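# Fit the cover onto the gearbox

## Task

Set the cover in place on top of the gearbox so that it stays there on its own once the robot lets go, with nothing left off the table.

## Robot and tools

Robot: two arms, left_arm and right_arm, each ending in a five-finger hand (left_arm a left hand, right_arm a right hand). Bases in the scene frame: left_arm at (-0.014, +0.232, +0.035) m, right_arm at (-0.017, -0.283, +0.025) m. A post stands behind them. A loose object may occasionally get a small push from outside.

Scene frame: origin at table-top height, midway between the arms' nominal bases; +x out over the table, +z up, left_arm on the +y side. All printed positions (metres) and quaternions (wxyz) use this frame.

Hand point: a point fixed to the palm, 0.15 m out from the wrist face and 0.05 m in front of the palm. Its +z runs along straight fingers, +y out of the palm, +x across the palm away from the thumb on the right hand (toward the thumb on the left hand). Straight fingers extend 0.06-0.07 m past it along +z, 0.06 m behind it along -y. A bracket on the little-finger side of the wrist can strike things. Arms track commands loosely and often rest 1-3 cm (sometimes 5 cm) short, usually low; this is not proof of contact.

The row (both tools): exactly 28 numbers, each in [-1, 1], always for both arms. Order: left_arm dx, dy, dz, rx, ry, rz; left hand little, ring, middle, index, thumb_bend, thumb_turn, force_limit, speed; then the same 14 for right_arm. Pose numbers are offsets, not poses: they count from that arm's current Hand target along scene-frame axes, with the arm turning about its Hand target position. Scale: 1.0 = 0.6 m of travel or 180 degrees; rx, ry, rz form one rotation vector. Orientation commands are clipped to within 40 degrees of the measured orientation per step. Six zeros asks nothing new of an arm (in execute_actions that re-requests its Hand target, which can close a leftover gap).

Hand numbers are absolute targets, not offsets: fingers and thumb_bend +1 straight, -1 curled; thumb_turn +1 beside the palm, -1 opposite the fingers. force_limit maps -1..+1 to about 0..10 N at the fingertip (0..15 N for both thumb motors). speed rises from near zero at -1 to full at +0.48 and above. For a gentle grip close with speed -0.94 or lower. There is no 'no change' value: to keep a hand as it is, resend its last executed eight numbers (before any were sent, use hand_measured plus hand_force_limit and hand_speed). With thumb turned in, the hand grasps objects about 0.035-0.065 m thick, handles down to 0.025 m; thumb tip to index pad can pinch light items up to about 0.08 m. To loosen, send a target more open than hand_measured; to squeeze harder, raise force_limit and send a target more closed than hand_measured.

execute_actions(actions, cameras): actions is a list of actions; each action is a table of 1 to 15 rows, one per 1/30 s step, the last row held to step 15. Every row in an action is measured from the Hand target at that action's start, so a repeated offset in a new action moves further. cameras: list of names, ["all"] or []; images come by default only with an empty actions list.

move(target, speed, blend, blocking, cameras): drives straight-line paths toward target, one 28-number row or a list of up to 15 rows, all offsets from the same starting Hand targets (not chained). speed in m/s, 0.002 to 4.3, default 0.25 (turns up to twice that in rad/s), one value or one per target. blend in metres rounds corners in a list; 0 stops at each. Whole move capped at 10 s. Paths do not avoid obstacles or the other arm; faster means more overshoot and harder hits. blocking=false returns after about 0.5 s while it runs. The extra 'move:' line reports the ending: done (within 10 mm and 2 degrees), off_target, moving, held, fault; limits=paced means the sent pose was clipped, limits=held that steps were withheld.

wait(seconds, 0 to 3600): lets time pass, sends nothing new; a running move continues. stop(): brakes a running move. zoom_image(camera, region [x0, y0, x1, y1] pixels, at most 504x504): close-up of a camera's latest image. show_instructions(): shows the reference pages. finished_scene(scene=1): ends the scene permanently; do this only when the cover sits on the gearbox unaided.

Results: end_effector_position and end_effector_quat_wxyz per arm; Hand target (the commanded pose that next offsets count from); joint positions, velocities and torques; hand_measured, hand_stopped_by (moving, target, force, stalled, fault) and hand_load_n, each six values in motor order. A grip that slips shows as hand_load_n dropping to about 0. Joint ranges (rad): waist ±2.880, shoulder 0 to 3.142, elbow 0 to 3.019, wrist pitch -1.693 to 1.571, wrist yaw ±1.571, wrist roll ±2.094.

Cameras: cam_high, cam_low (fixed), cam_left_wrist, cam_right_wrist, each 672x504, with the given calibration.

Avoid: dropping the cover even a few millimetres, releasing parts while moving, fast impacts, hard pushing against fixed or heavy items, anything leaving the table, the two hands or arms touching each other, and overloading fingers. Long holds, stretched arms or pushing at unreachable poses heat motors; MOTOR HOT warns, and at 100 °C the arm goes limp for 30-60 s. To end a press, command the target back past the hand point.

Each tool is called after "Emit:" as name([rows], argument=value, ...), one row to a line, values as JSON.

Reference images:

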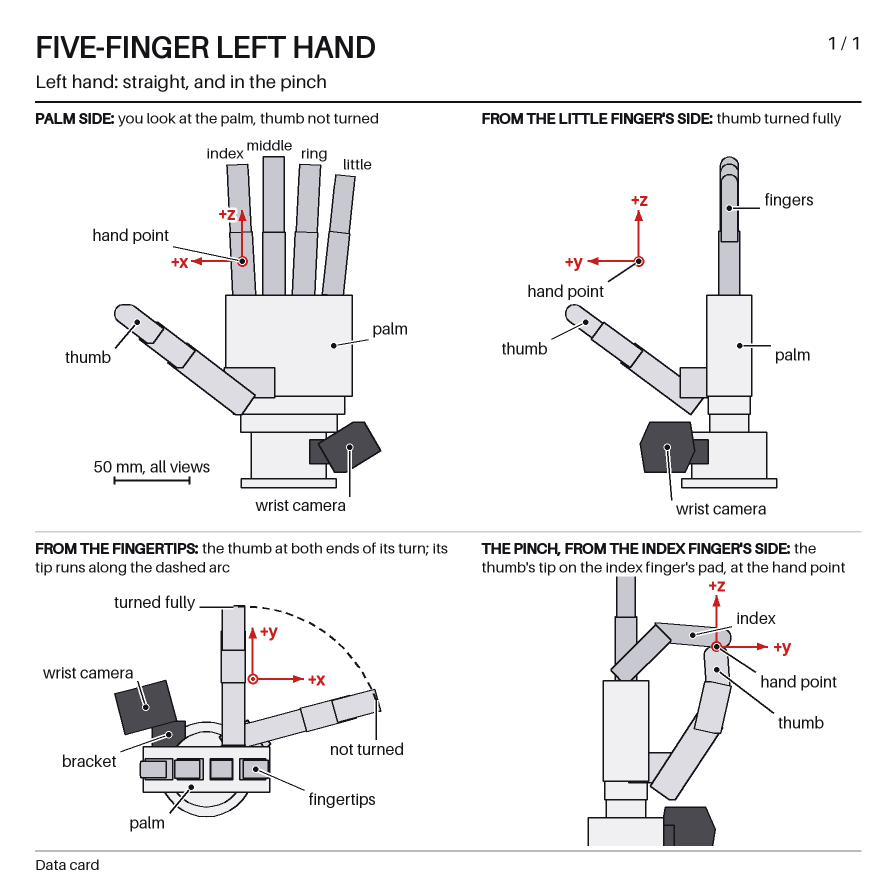

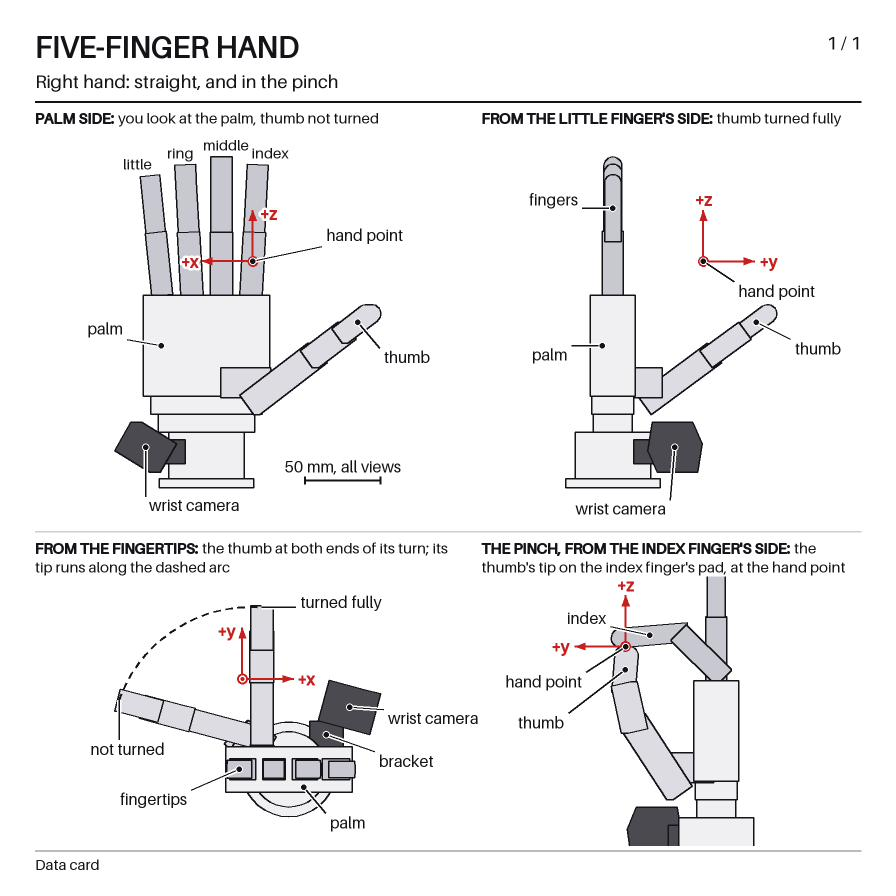

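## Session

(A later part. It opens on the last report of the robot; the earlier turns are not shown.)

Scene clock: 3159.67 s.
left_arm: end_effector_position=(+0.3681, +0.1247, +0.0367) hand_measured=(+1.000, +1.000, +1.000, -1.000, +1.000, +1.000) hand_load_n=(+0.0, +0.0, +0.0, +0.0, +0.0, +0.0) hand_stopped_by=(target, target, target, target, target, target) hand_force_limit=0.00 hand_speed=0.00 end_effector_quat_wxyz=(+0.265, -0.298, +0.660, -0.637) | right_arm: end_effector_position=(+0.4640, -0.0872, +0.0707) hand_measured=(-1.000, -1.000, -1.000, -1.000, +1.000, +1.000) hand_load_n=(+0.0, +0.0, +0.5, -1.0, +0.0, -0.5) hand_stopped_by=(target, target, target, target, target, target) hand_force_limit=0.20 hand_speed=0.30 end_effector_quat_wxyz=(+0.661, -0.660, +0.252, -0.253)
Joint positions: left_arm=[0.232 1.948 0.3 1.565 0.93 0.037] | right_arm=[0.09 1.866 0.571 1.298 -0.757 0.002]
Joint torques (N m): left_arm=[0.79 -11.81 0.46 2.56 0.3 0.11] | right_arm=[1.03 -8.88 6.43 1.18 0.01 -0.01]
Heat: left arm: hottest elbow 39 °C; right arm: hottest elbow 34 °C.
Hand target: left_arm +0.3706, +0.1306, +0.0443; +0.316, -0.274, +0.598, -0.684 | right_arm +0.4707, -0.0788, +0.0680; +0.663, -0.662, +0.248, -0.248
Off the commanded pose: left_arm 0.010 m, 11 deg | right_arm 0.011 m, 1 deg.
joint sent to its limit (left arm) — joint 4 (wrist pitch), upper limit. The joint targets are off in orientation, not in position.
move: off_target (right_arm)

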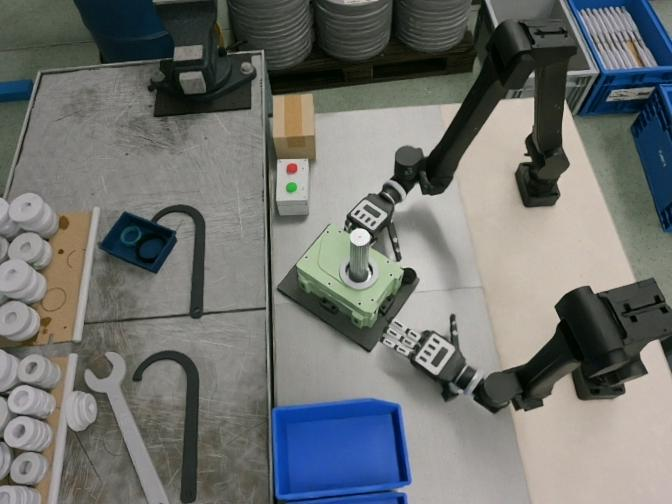

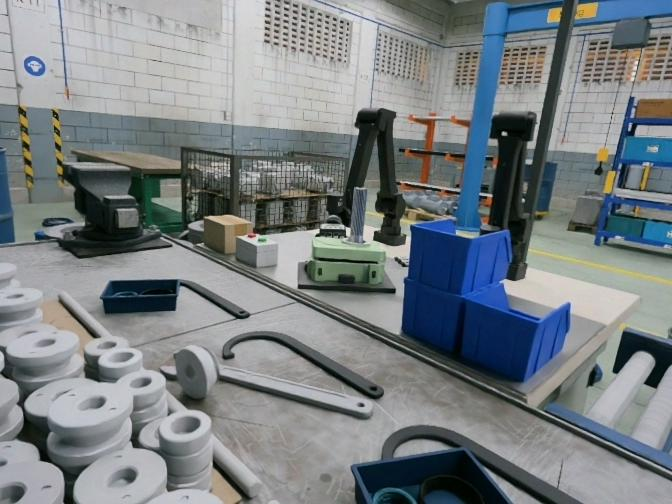

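Emit:
wait(seconds=0.1, cameras=["cam_high","cam_low","cam_left_wrist","cam_right_wrist"])

Emit:
zoom_image(camera="cam_left_wrist", region=[250, 0, 510, 310])

Scene clock: 3170.57 s.
left_arm: end_effector_position=(+0.3681, +0.1247, +0.0367) hand_measured=(+1.000, +1.000, +1.000, -1.000, +1.000, +1.000) hand_load_n=(+0.0, +0.0, +0.0, +0.0, +0.0, +0.0) hand_stopped_by=(target, target, target, target, target, target) hand_force_limit=0.00 hand_speed=0.00 end_effector_quat_wxyz=(+0.265, -0.298, +0.660, -0.637) | right_arm: end_effector_position=(+0.4640, -0.0872, +0.0707) hand_measured=(-1.000, -1.000, -1.000, -1.000, +1.000, +1.000) hand_load_n=(+0.0, +0.0, +0.0, -1.0, +0.0, -0.5) hand_stopped_by=(target, target, target, target, target, target) hand_force_limit=0.20 hand_speed=0.30 end_effector_quat_wxyz=(+0.661, -0.660, +0.252, -0.253)
Joint positions: left_arm=[0.232 1.948 0.3 1.565 0.93 0.037] | right_arm=[0.09 1.866 0.571 1.298 -0.757 0.002]
Joint torques (N m): left_arm=[0.91 -11.81 0.47 2.61 0.3 0.11] | right_arm=[1.44 -9 6.53 1.24 0.01 0.01]
Heat: left arm: hottest elbow 39 °C; right arm: hottest elbow 34 °C.
Hand target: left_arm +0.3706, +0.1306, +0.0443; +0.316, -0.274, +0.598, -0.684 | right_arm +0.4707, -0.0788, +0.0680; +0.663, -0.662, +0.248, -0.248
Off the commanded pose: left_arm 0.010 m, 11 deg | right_arm 0.011 m, 1 deg.
wait: 0.10 s; at rest from the start
cam_left_wrist: T_world_to_cam=[[-0.17082, -0.17275, 0.97004, 0.03935], [-0.93869, -0.2707, -0.2135, 0.39035], [0.29948, -0.94703, -0.11592, 0.12443]] pos_world=[0.33587, 0.23031, 0.0596]
cam_right_wrist: T_world_to_cam=[[0.22434, -0.12251, -0.96678, -0.03883], [-0.96242, 0.12795, -0.23954, 0.47293], [0.15305, 0.98418, -0.0892, 0.13746]] pos_world=[0.44283, -0.20056, 0.08801]

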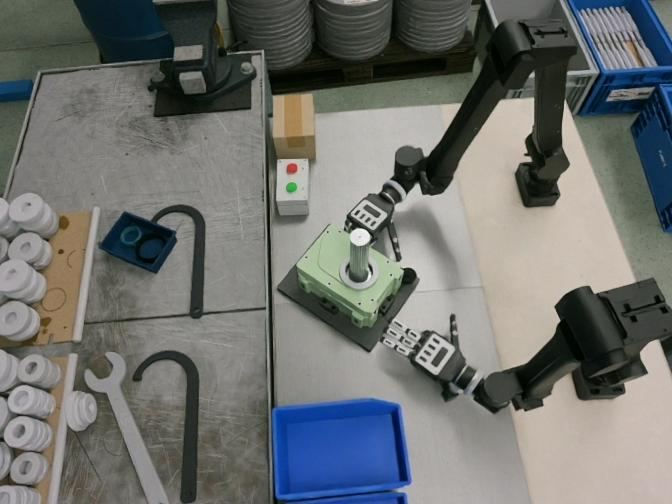

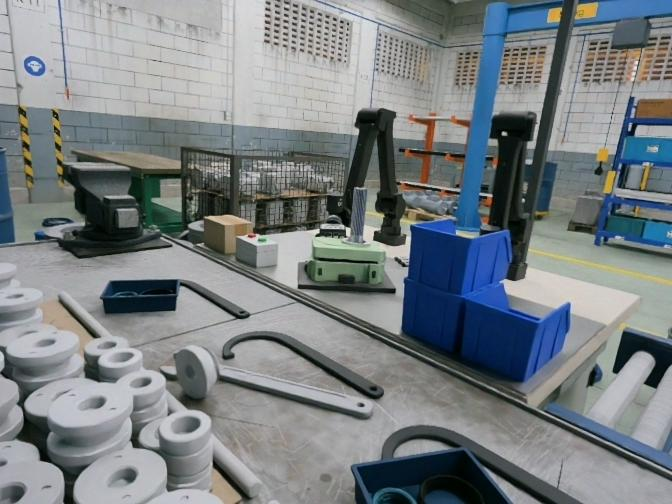

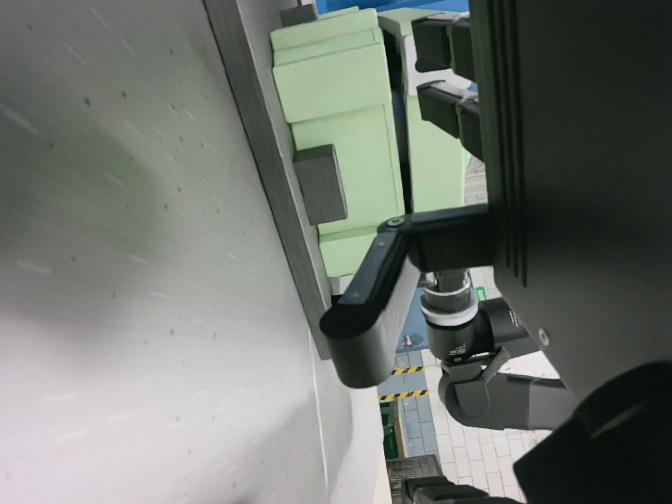

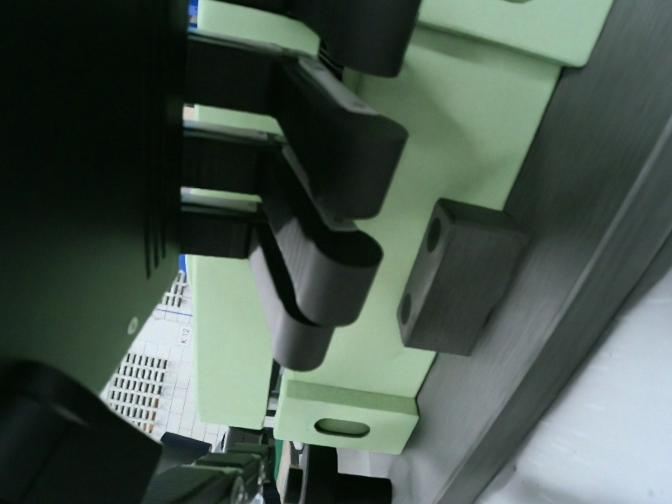

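Scaled by 1.626 from the camera's image (finer frame: 960x720).

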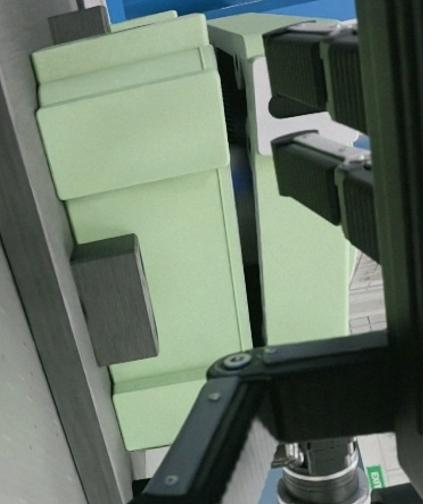

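Emit:
move(target=[0,0,0,0,0,0,1,1,1,-1,1,1,0,0,0.005,0.006,0,0,0,0,-1,-1,-1,-1,1,1,0.2,0.3], speed=0.03, cameras=["cam_high","cam_low","cam_left_wrist"])

Emit:
zoom_image(camera="cam_high", region=[335, 240, 390, 290])

Emit:
zoom_image(camera="cam_high", region=[292, 255, 342, 305])

Emit:
zoom_image(camera="cam_left_wrist", region=[250, 0, 510, 310])

Emit:
zoom_image(camera="cam_low", region=[295, 225, 415, 300])

Scene clock: 3177.40 s.
left_arm: end_effector_position=(+0.3681, +0.1247, +0.0367) hand_measured=(+1.000, +1.000, +1.000, -1.000, +1.000, +1.000) hand_load_n=(+0.0, +0.0, +0.0, +0.0, +0.0, +0.0) hand_stopped_by=(target, target, target, target, target, target) hand_force_limit=0.00 hand_speed=0.00 end_effector_quat_wxyz=(+0.265, -0.298, +0.660, -0.637) | right_arm: end_effector_position=(+0.4644, -0.0870, +0.0700) hand_measured=(-1.000, -1.000, -1.000, -1.000, +1.000, +1.000) hand_load_n=(+0.0, -0.5, +0.0, -2.0, +0.0, -0.5) hand_stopped_by=(target, target, target, target, target, target) hand_force_limit=0.20 hand_speed=0.30 end_effector_quat_wxyz=(+0.660, -0.660, +0.254, -0.253)
Joint positions: left_arm=[0.232 1.948 0.3 1.565 0.93 0.037] | right_arm=[0.091 1.866 0.572 1.295 -0.753 0.002]
Joint torques (N m): left_arm=[0.67 -11.93 0.47 2.58 0.3 0.12] | right_arm=[2.49 -8.41 7.13 1.09 0.16 0.01]
Heat: left arm: hottest elbow 39 °C; right arm: hottest elbow 34 °C.
Hand target: left_arm +0.3706, +0.1306, +0.0443; +0.316, -0.274, +0.598, -0.684 | right_arm +0.4738, -0.0751, +0.0680; +0.663, -0.662, +0.248, -0.248
Off the commanded pose: left_arm 0.010 m, 11 deg | right_arm 0.015 m, 1 deg.
joint sent to its limit (left arm) — joint 4 (wrist pitch), upper limit. The joint targets are off in orientation, not in position.
move: off_target (right_arm)
cam_left_wrist: T_world_to_cam=[[-0.17082, -0.17275, 0.97004, 0.03935], [-0.93869, -0.2707, -0.2135, 0.39035], [0.29948, -0.94703, -0.11592, 0.12443]] pos_world=[0.33587, 0.23031, 0.0596]

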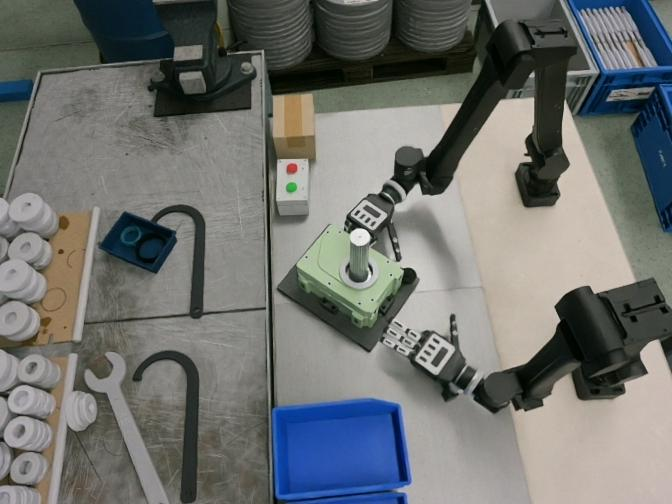

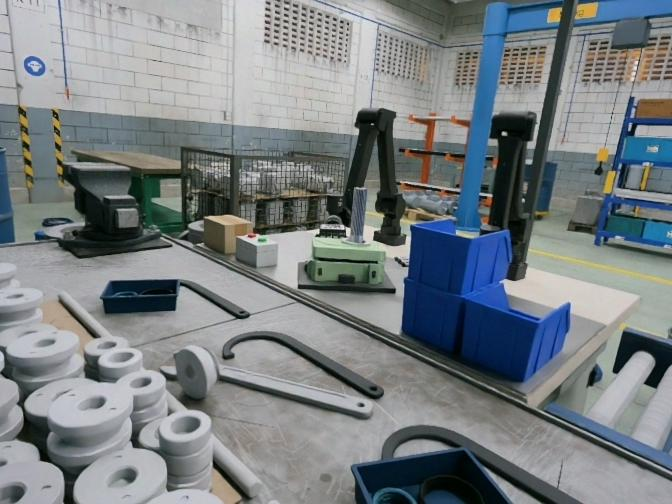

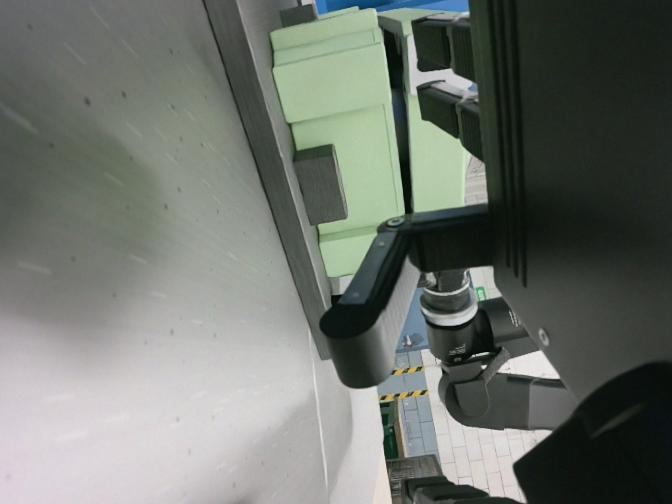

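Scaled by 9.164 from the camera's image (finer frame: 960x720).

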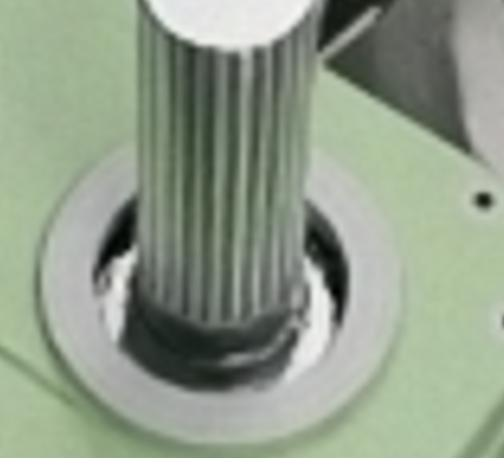

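Scaled by 10.080 from the camera's image (finer frame: 960x720).

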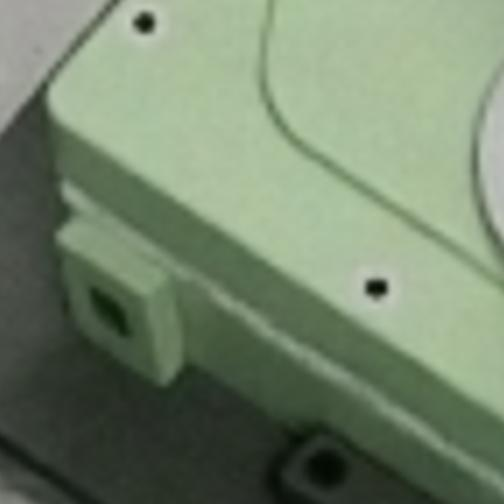

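Scaled by 1.626 from the camera's image (finer frame: 960x720).

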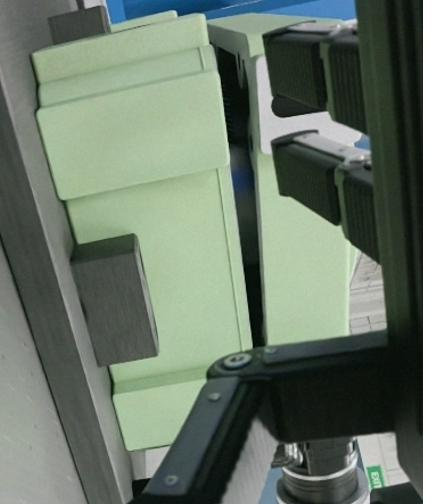

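Scaled by 4.200 from the camera's image (finer frame: 960x720).

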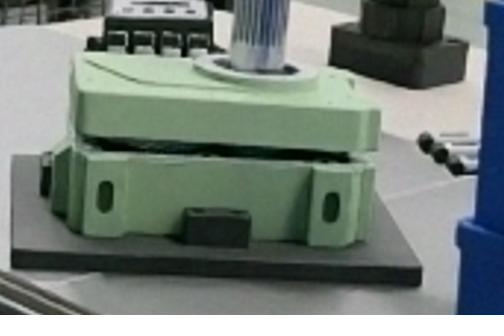

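Emit:
move([
  [0,0,0.2,0,0,0,-1,-1,-1,-1,1,1,0.2,0.2,-0.0133,-0.015,0,0,0,0,-1,-1,-1,-1,1,1,0.2,0.3],
  [0.2565,-0.2277,0.2,0,0,0,-1,-1,-1,-1,1,1,0.2,0.2,-0.0133,-0.015,0,0,0,0,-1,-1,-1,-1,1,1,0.2,0.3],
], speed=0.2, cameras=["cam_high","cam_low","cam_left_wrist"])

Emit:
zoom_image(camera="cam_high", region=[285, 205, 425, 345])

Scene clock: 3190.57 s.
left_arm: end_effector_position=(+0.5174, +0.0033, +0.1609) hand_measured=(-1.000, -1.000, -1.000, -1.000, +1.000, +1.000) hand_load_n=(+0.0, +0.0, +0.0, +0.0, -0.5, +0.0) hand_stopped_by=(target, target, target, target, target, target) hand_force_limit=0.20 hand_speed=0.20 end_effector_quat_wxyz=(-0.316, +0.284, -0.596, +0.682) | right_arm: end_effector_position=(+0.4627, -0.0860, +0.0700) hand_measured=(-1.000, -1.000, -1.000, -1.000, +1.000, +1.000) hand_load_n=(+0.0, +0.0, +0.0, -1.0, +0.0, -0.5) hand_stopped_by=(target, target, target, target, target, target) hand_force_limit=0.20 hand_speed=0.30 end_effector_quat_wxyz=(+0.662, -0.661, +0.251, -0.249)
Joint positions: left_arm=[-0.136 1.756 0.654 1.249 0.499 -0.081] | right_arm=[0.091 1.866 0.572 1.295 -0.764 0.002]
Joint torques (N m): left_arm=[-1.38 -12.69 6.69 1.29 0.06 0.11] | right_arm=[0.56 -9 5.34 1.69 -0.21 0.02]
Heat: left arm: hottest elbow 39 °C; right arm: hottest elbow 34 °C.
Hand target: left_arm +0.5243, -0.0061, +0.1641; -0.315, +0.274, -0.598, +0.684 | right_arm +0.4658, -0.0840, +0.0680; +0.663, -0.662, +0.248, -0.248
Off the commanded pose: left_arm 0.012 m, 1 deg | right_arm 0.004 m, 0 deg.
move: off_target (left_arm)
cam_left_wrist: T_world_to_cam=[[-0.30407, -0.0878, 0.94859, -0.0045], [-0.88053, -0.35416, -0.31503, 0.51074], [0.36361, -0.93105, 0.03038, -0.07766]] pos_world=[0.47659, 0.10818, 0.16753]

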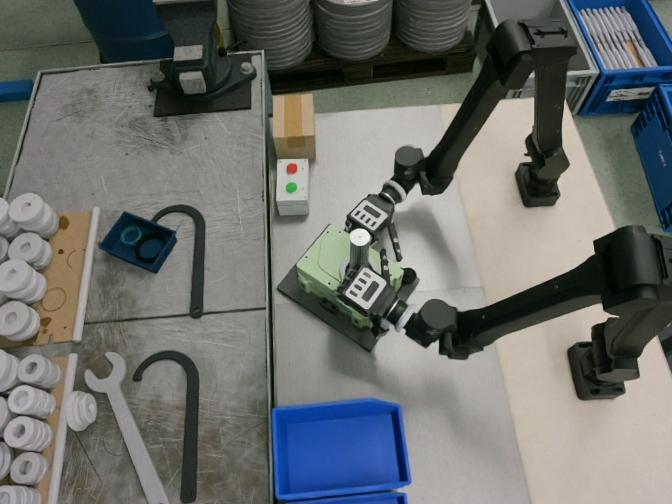

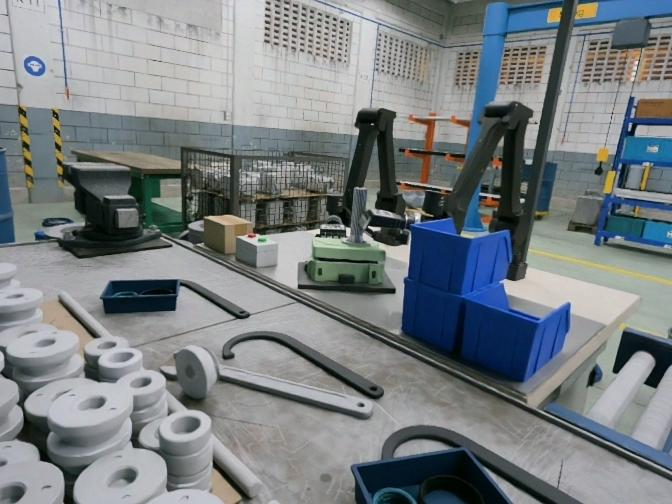

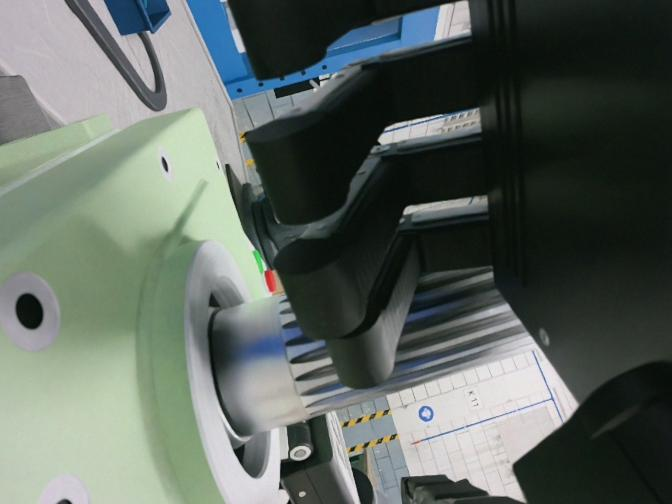

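Scaled by 3.600 from the camera's image (finer frame: 960x720).

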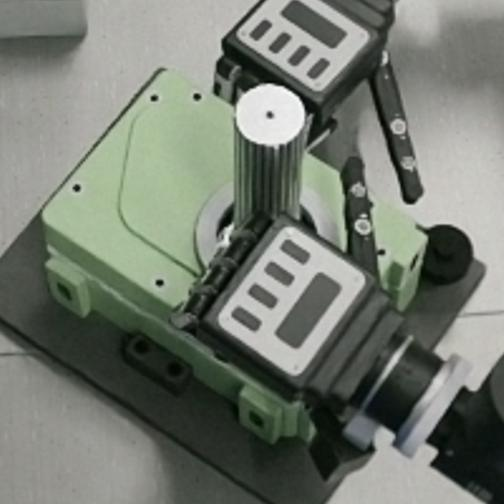

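Emit:
move(target=[0,0,-0.075,0,0,0,-1,-1,-1,-1,1,1,0.2,0.2,0,0,0,0,0,0,-1,-1,-1,-1,1,1,0.2,0.3], speed=0.06, cameras=["cam_low","cam_left_wrist"])

Emit:
zoom_image(camera="cam_low", region=[295, 215, 415, 300])

Scene clock: 3196.97 s.
left_arm: end_effector_position=(+0.5205, +0.0027, +0.1282) hand_measured=(-1.000, -1.000, -1.000, -1.000, +1.000, +1.000) hand_load_n=(+0.0, +0.0, +0.0, -1.5, +0.0, -0.5) hand_stopped_by=(target, target, target, target, target, target) hand_force_limit=0.20 hand_speed=0.20 end_effector_quat_wxyz=(-0.320, +0.279, -0.593, +0.684) | right_arm: end_effector_position=(+0.4626, -0.0859, +0.0700) hand_measured=(-1.000, -1.000, -1.000, -1.000, +1.000, +1.000) hand_load_n=(+0.0, +0.0, +0.0, -1.0, +0.0, +0.0) hand_stopped_by=(target, target, target, target, target, target) hand_force_limit=0.20 hand_speed=0.30 end_effector_quat_wxyz=(+0.662, -0.661, +0.251, -0.249)
Joint positions: left_arm=[-0.136 1.874 0.662 1.372 0.499 -0.08] | right_arm=[0.091 1.866 0.572 1.295 -0.765 0.002]
Joint torques (N m): left_arm=[-1.44 -11.58 5.45 2.07 0.07 0.11] | right_arm=[0.5 -9.29 5.3 1.72 -0.18 0]
Heat: left arm: hottest elbow 40 °C; right arm: hottest elbow 34 °C.
Hand target: left_arm +0.5242, -0.0062, +0.1191; -0.315, +0.274, -0.598, +0.684 | right_arm +0.4658, -0.0841, +0.0680; +0.663, -0.662, +0.248, -0.248
Off the commanded pose: left_arm 0.013 m, 1 deg | right_arm 0.004 m, 0 deg.
move: off_target (left_arm)
cam_left_wrist: T_world_to_cam=[[-0.31657, -0.0863, 0.94464, 0.03438], [-0.8764, -0.3544, -0.32608, 0.50215], [0.36292, -0.9311, 0.03656, -0.07878]] pos_world=[0.47955, 0.10758, 0.13414]

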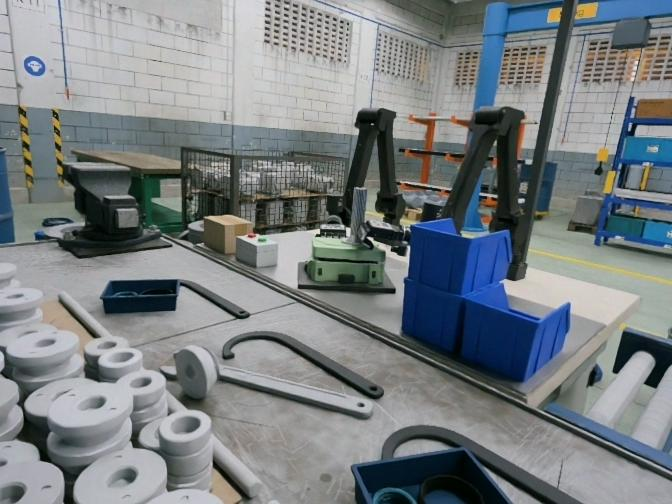

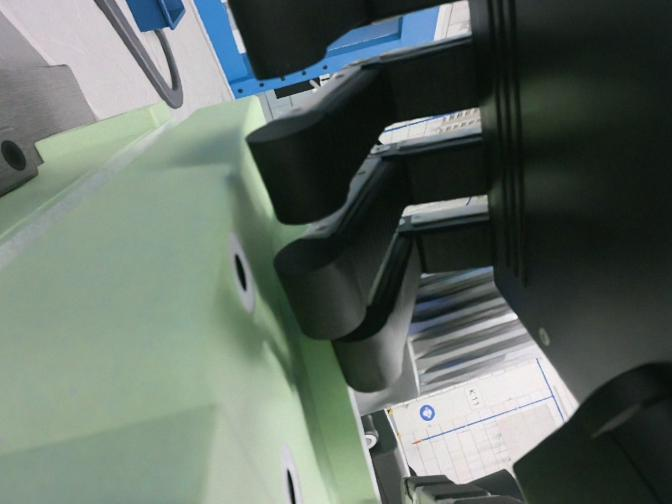

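Scaled by 4.200 from the camera's image (finer frame: 960x720).

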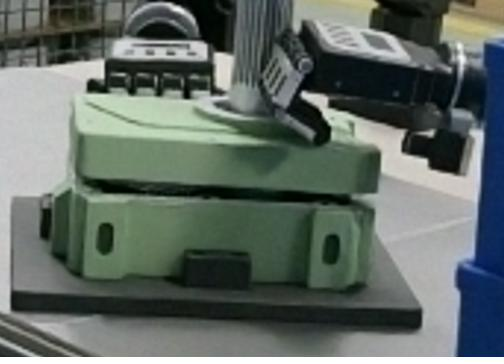

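Emit:
move(target=[0,0,-0.035,0,0,0,-1,-1,-1,-1,1,1,0.2,0.2,0,0,0,0,0,0,-1,-1,-1,-1,1,1,0.2,0.3], speed=0.06, cameras=["cam_low","cam_high"])

Emit:
zoom_image(camera="cam_low", region=[295, 215, 415, 300])

Emit:
zoom_image(camera="cam_high", region=[285, 205, 425, 345])

Scene clock: 3202.10 s.
left_arm: end_effector_position=(+0.5253, +0.0012, +0.1303) hand_measured=(-1.000, -1.000, -1.000, -1.000, +1.000, +1.000) hand_load_n=(+0.0, +0.0, +0.0, -1.5, +0.0, +0.0) hand_stopped_by=(target, target, target, target, target, target) hand_force_limit=0.20 hand_speed=0.20 end_effector_quat_wxyz=(-0.330, +0.266, -0.579, +0.696) | right_arm: end_effector_position=(+0.4625, -0.0859, +0.0700) hand_measured=(-1.000, -1.000, -1.000, -1.000, +1.000, +1.000) hand_load_n=(+0.0, +0.0, +0.0, -1.5, +0.0, +0.0) hand_stopped_by=(target, target, target, target, target, target) hand_force_limit=0.20 hand_speed=0.30 end_effector_quat_wxyz=(+0.662, -0.661, +0.250, -0.249)
Joint positions: left_arm=[-0.136 1.916 0.677 1.454 0.499 -0.093] | right_arm=[0.091 1.866 0.572 1.295 -0.765 0.002]
Joint torques (N m): left_arm=[-1.26 -9.99 4.31 1.16 0.1 0.22] | right_arm=[-0.21 -9.58 5.3 1.72 -0.11 -0.02]
Heat: left arm: hottest elbow 40 °C; right arm: hottest elbow 34 °C.
Hand target: left_arm +0.5244, -0.0062, +0.0983; -0.315, +0.274, -0.598, +0.684 | right_arm +0.4658, -0.0841, +0.0680; +0.663, -0.662, +0.248, -0.248
Off the commanded pose: left_arm 0.033 m, 3 deg | right_arm 0.004 m, 0 deg.
move: off_target (left_arm)
Images, in order (width x height): cam_high 672x504, cam_low 672x504.

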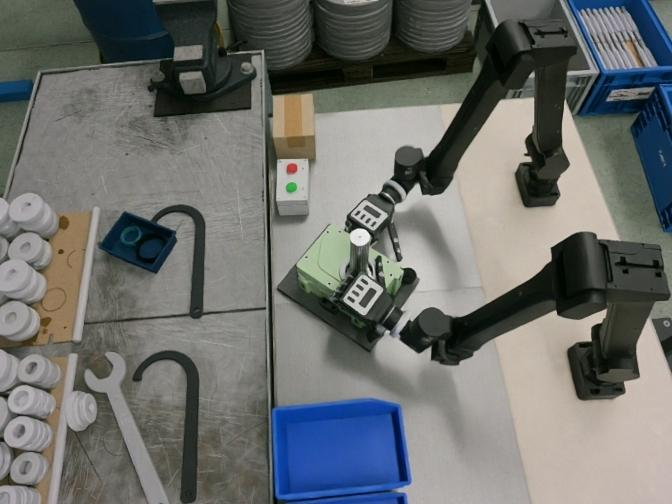

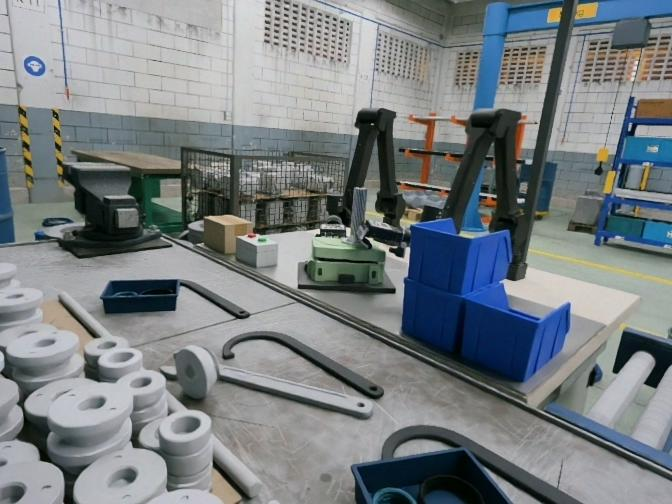

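Scaled by 4.200 from the camera's image (finer frame: 960x720).

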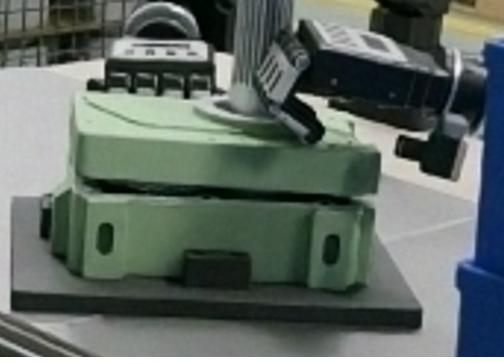

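Scaled by 3.600 from the camera's image (finer frame: 960x720).

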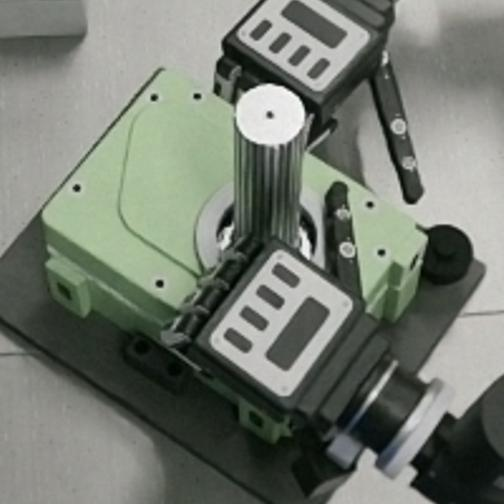

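Emit:
move([
  [0,0,0,0,0,0,-1,-1,-1,-1,1,1,0.2,0.2,-0.033,-0.0375,0,0,0,0,-1,-1,-1,-1,1,1,0.2,0.3],
  [0,0,-0.05,0,0,0,-1,-1,-1,-1,1,1,0.2,0.2,-0.033,-0.0375,0,0,0,0,-1,-1,-1,-1,1,1,0.2,0.3],
], speed=0.06, cameras=["cam_low","cam_high"])

Emit:
zoom_image(camera="cam_low", region=[295, 215, 415, 300])

Emit:
zoom_image(camera="cam_high", region=[285, 205, 425, 345])

Scene clock: 3215.37 s.
left_arm: end_effector_position=(+0.5285, -0.0004, +0.1304) hand_measured=(-1.000, -1.000, -1.000, -1.000, +1.000, +1.000) hand_load_n=(+0.0, +0.0, +0.0, -2.0, +0.0, -0.5) hand_stopped_by=(target, target, target, target, target, target) hand_force_limit=0.20 hand_speed=0.20 end_effector_quat_wxyz=(-0.341, +0.250, -0.561, +0.712) | right_arm: end_effector_position=(+0.4453, -0.1028, +0.0632) hand_measured=(-1.000, -1.000, -1.000, -1.000, +1.000, +1.000) hand_load_n=(+0.0, +0.0, +0.0, +0.0, +0.0, -0.5) hand_stopped_by=(target, target, target, target, target, target) hand_force_limit=0.20 hand_speed=0.30 end_effector_quat_wxyz=(+0.661, -0.665, +0.253, -0.238)
Joint positions: left_arm=[-0.136 1.974 0.695 1.562 0.499 -0.111] | right_arm=[0.044 1.863 0.531 1.313 -0.825 0.002]
Joint torques (N m): left_arm=[-1.32 -7.53 3.07 0.12 0.18 0.36] | right_arm=[-0.85 -10.11 3.52 2.59 -0.11 -0.01]
Heat: left arm: hottest elbow 40 °C; right arm: hottest elbow 34 °C.
Hand target: left_arm +0.5243, -0.0062, +0.0681; -0.315, +0.274, -0.598, +0.684 | right_arm +0.4459, -0.1065, +0.0679; +0.663, -0.662, +0.248, -0.247
Off the commanded pose: left_arm 0.063 m, 7 deg | right_arm 0.006 m, 1 deg.
move: off_target (left_arm)
Images, in order (width x height): cam_high 672x504, cam_low 672x504.

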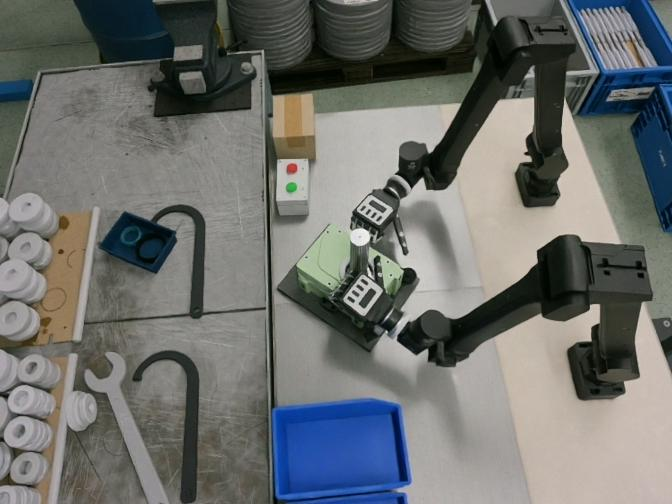

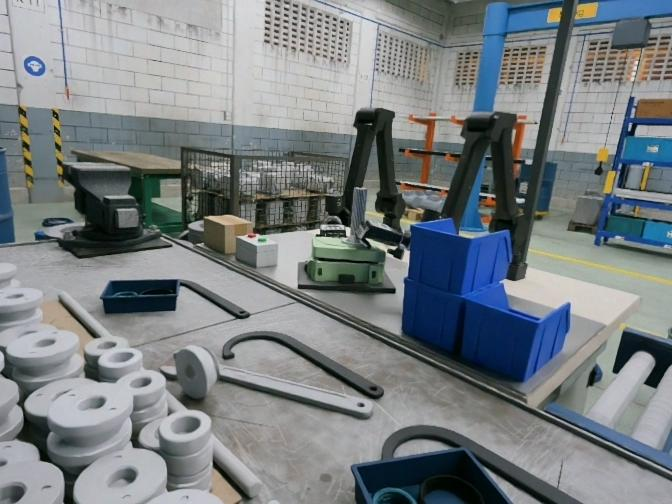

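Scaled by 4.200 from the camera's image (finer frame: 960x720).

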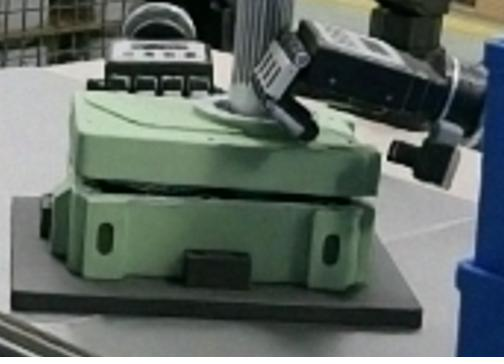

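Scaled by 3.600 from the camera's image (finer frame: 960x720).

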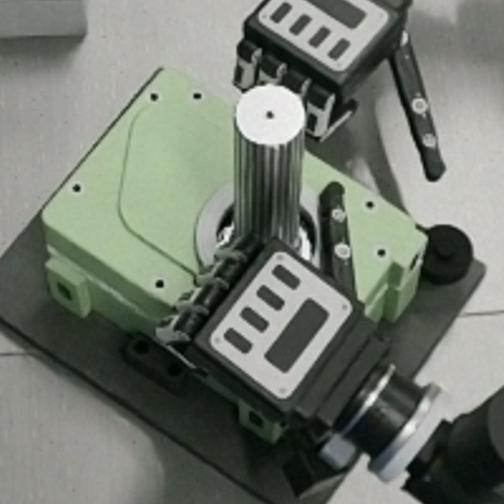

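Emit:
move([
  [-0.015,0.0133,0,0,0,0,-1,-1,-1,-1,1,1,0.2,0.2,0,0,0,0,0,0,-1,-1,-1,-1,1,1,0.2,0.3],
  [0.0133,0.015,0,0,0,0,-1,-1,-1,-1,1,1,0.2,0.2,0,0,0,0,0,0,-1,-1,-1,-1,1,1,0.2,0.3],
  [0.015,-0.0133,0,0,0,0,-1,-1,-1,-1,1,1,0.2,0.2,0,0,0,0,0,0,-1,-1,-1,-1,1,1,0.2,0.3],
  [-0.0133,-0.015,0,0,0,0,-1,-1,-1,-1,1,1,0.2,0.2,0,0,0,0,0,0,-1,-1,-1,-1,1,1,0.2,0.3],
  [0,0,0,0,0,0,-1,-1,-1,-1,1,1,0.2,0.2,0,0,0,0,0,0,-1,-1,-1,-1,1,1,0.2,0.3],
], speed=0.05, cameras=["cam_low","cam_high"])

Emit:
zoom_image(camera="cam_low", region=[295, 215, 415, 300])

Emit:
zoom_image(camera="cam_high", region=[285, 205, 425, 345])

Scene clock: 3230.93 s.
left_arm: end_effector_position=(+0.5345, -0.0042, +0.1313) hand_measured=(-1.000, -1.000, -1.000, -1.000, +1.000, +1.000) hand_load_n=(+0.0, +0.0, +0.0, -2.0, +0.0, -0.5) hand_stopped_by=(target, target, target, target, target, target) hand_force_limit=0.20 hand_speed=0.20 end_effector_quat_wxyz=(-0.346, +0.247, -0.558, +0.713) | right_arm: end_effector_position=(+0.4453, -0.1028, +0.0632) hand_measured=(-1.000, -1.000, -1.000, -1.000, +1.000, +1.000) hand_load_n=(+0.0, +0.0, +0.0, +0.0, +0.0, +0.0) hand_stopped_by=(target, target, target, target, target, target) hand_force_limit=0.20 hand_speed=0.30 end_effector_quat_wxyz=(+0.661, -0.665, +0.253, -0.238)
Joint positions: left_arm=[-0.144 1.986 0.712 1.568 0.486 -0.106] | right_arm=[0.044 1.863 0.531 1.313 -0.825 0.002]
Joint torques (N m): left_arm=[-0.62 -8.76 2 -0.25 0.71 0.29] | right_arm=[-0.26 -10.46 3.54 2.63 -0.11 -0.01]
Heat: left arm: hottest elbow 40 °C; right arm: hottest elbow 33 °C.
Hand target: left_arm +0.5244, -0.0062, +0.0683; -0.315, +0.274, -0.598, +0.684 | right_arm +0.4459, -0.1065, +0.0679; +0.663, -0.662, +0.248, -0.247
Off the commanded pose: left_arm 0.064 m, 7 deg | right_arm 0.006 m, 1 deg.
move: off_target (left_arm)
Images, in order (width x height): cam_high 672x504, cam_low 672x504.

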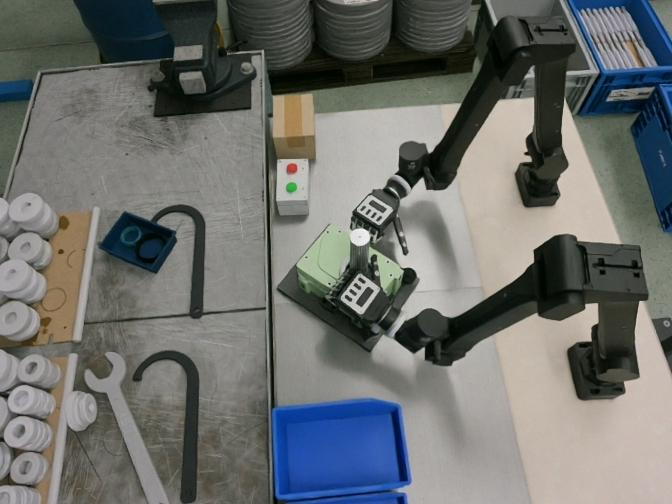

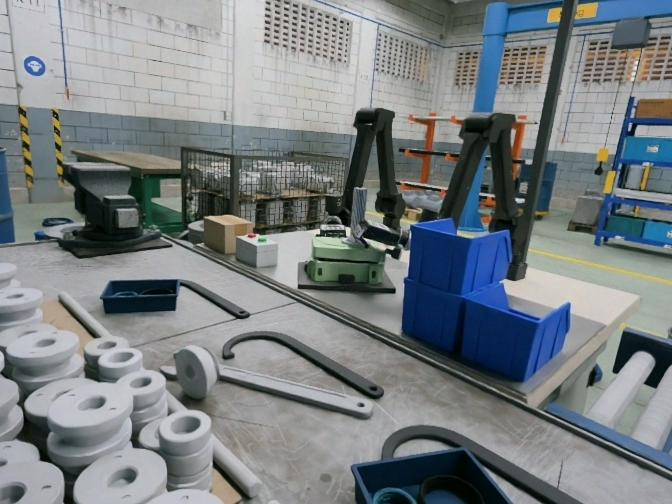

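Scaled by 4.200 from the camera's image (finer frame: 960x720).

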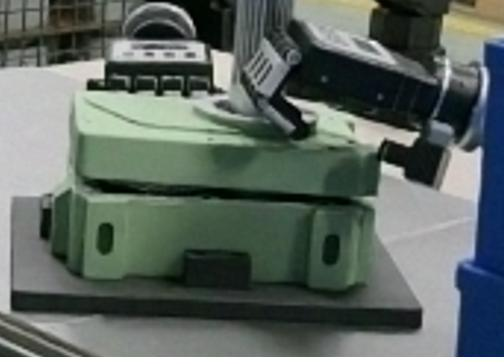

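Scaled by 3.600 from the camera's image (finer frame: 960x720).

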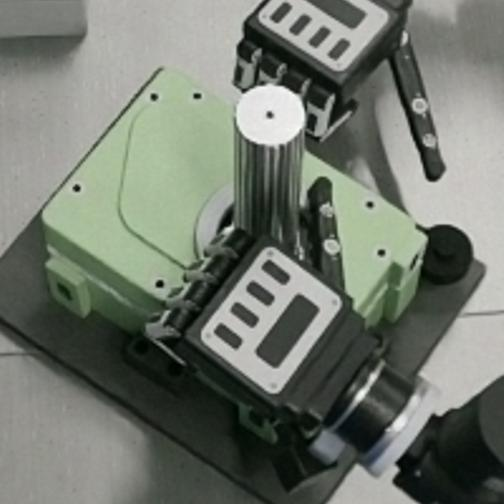

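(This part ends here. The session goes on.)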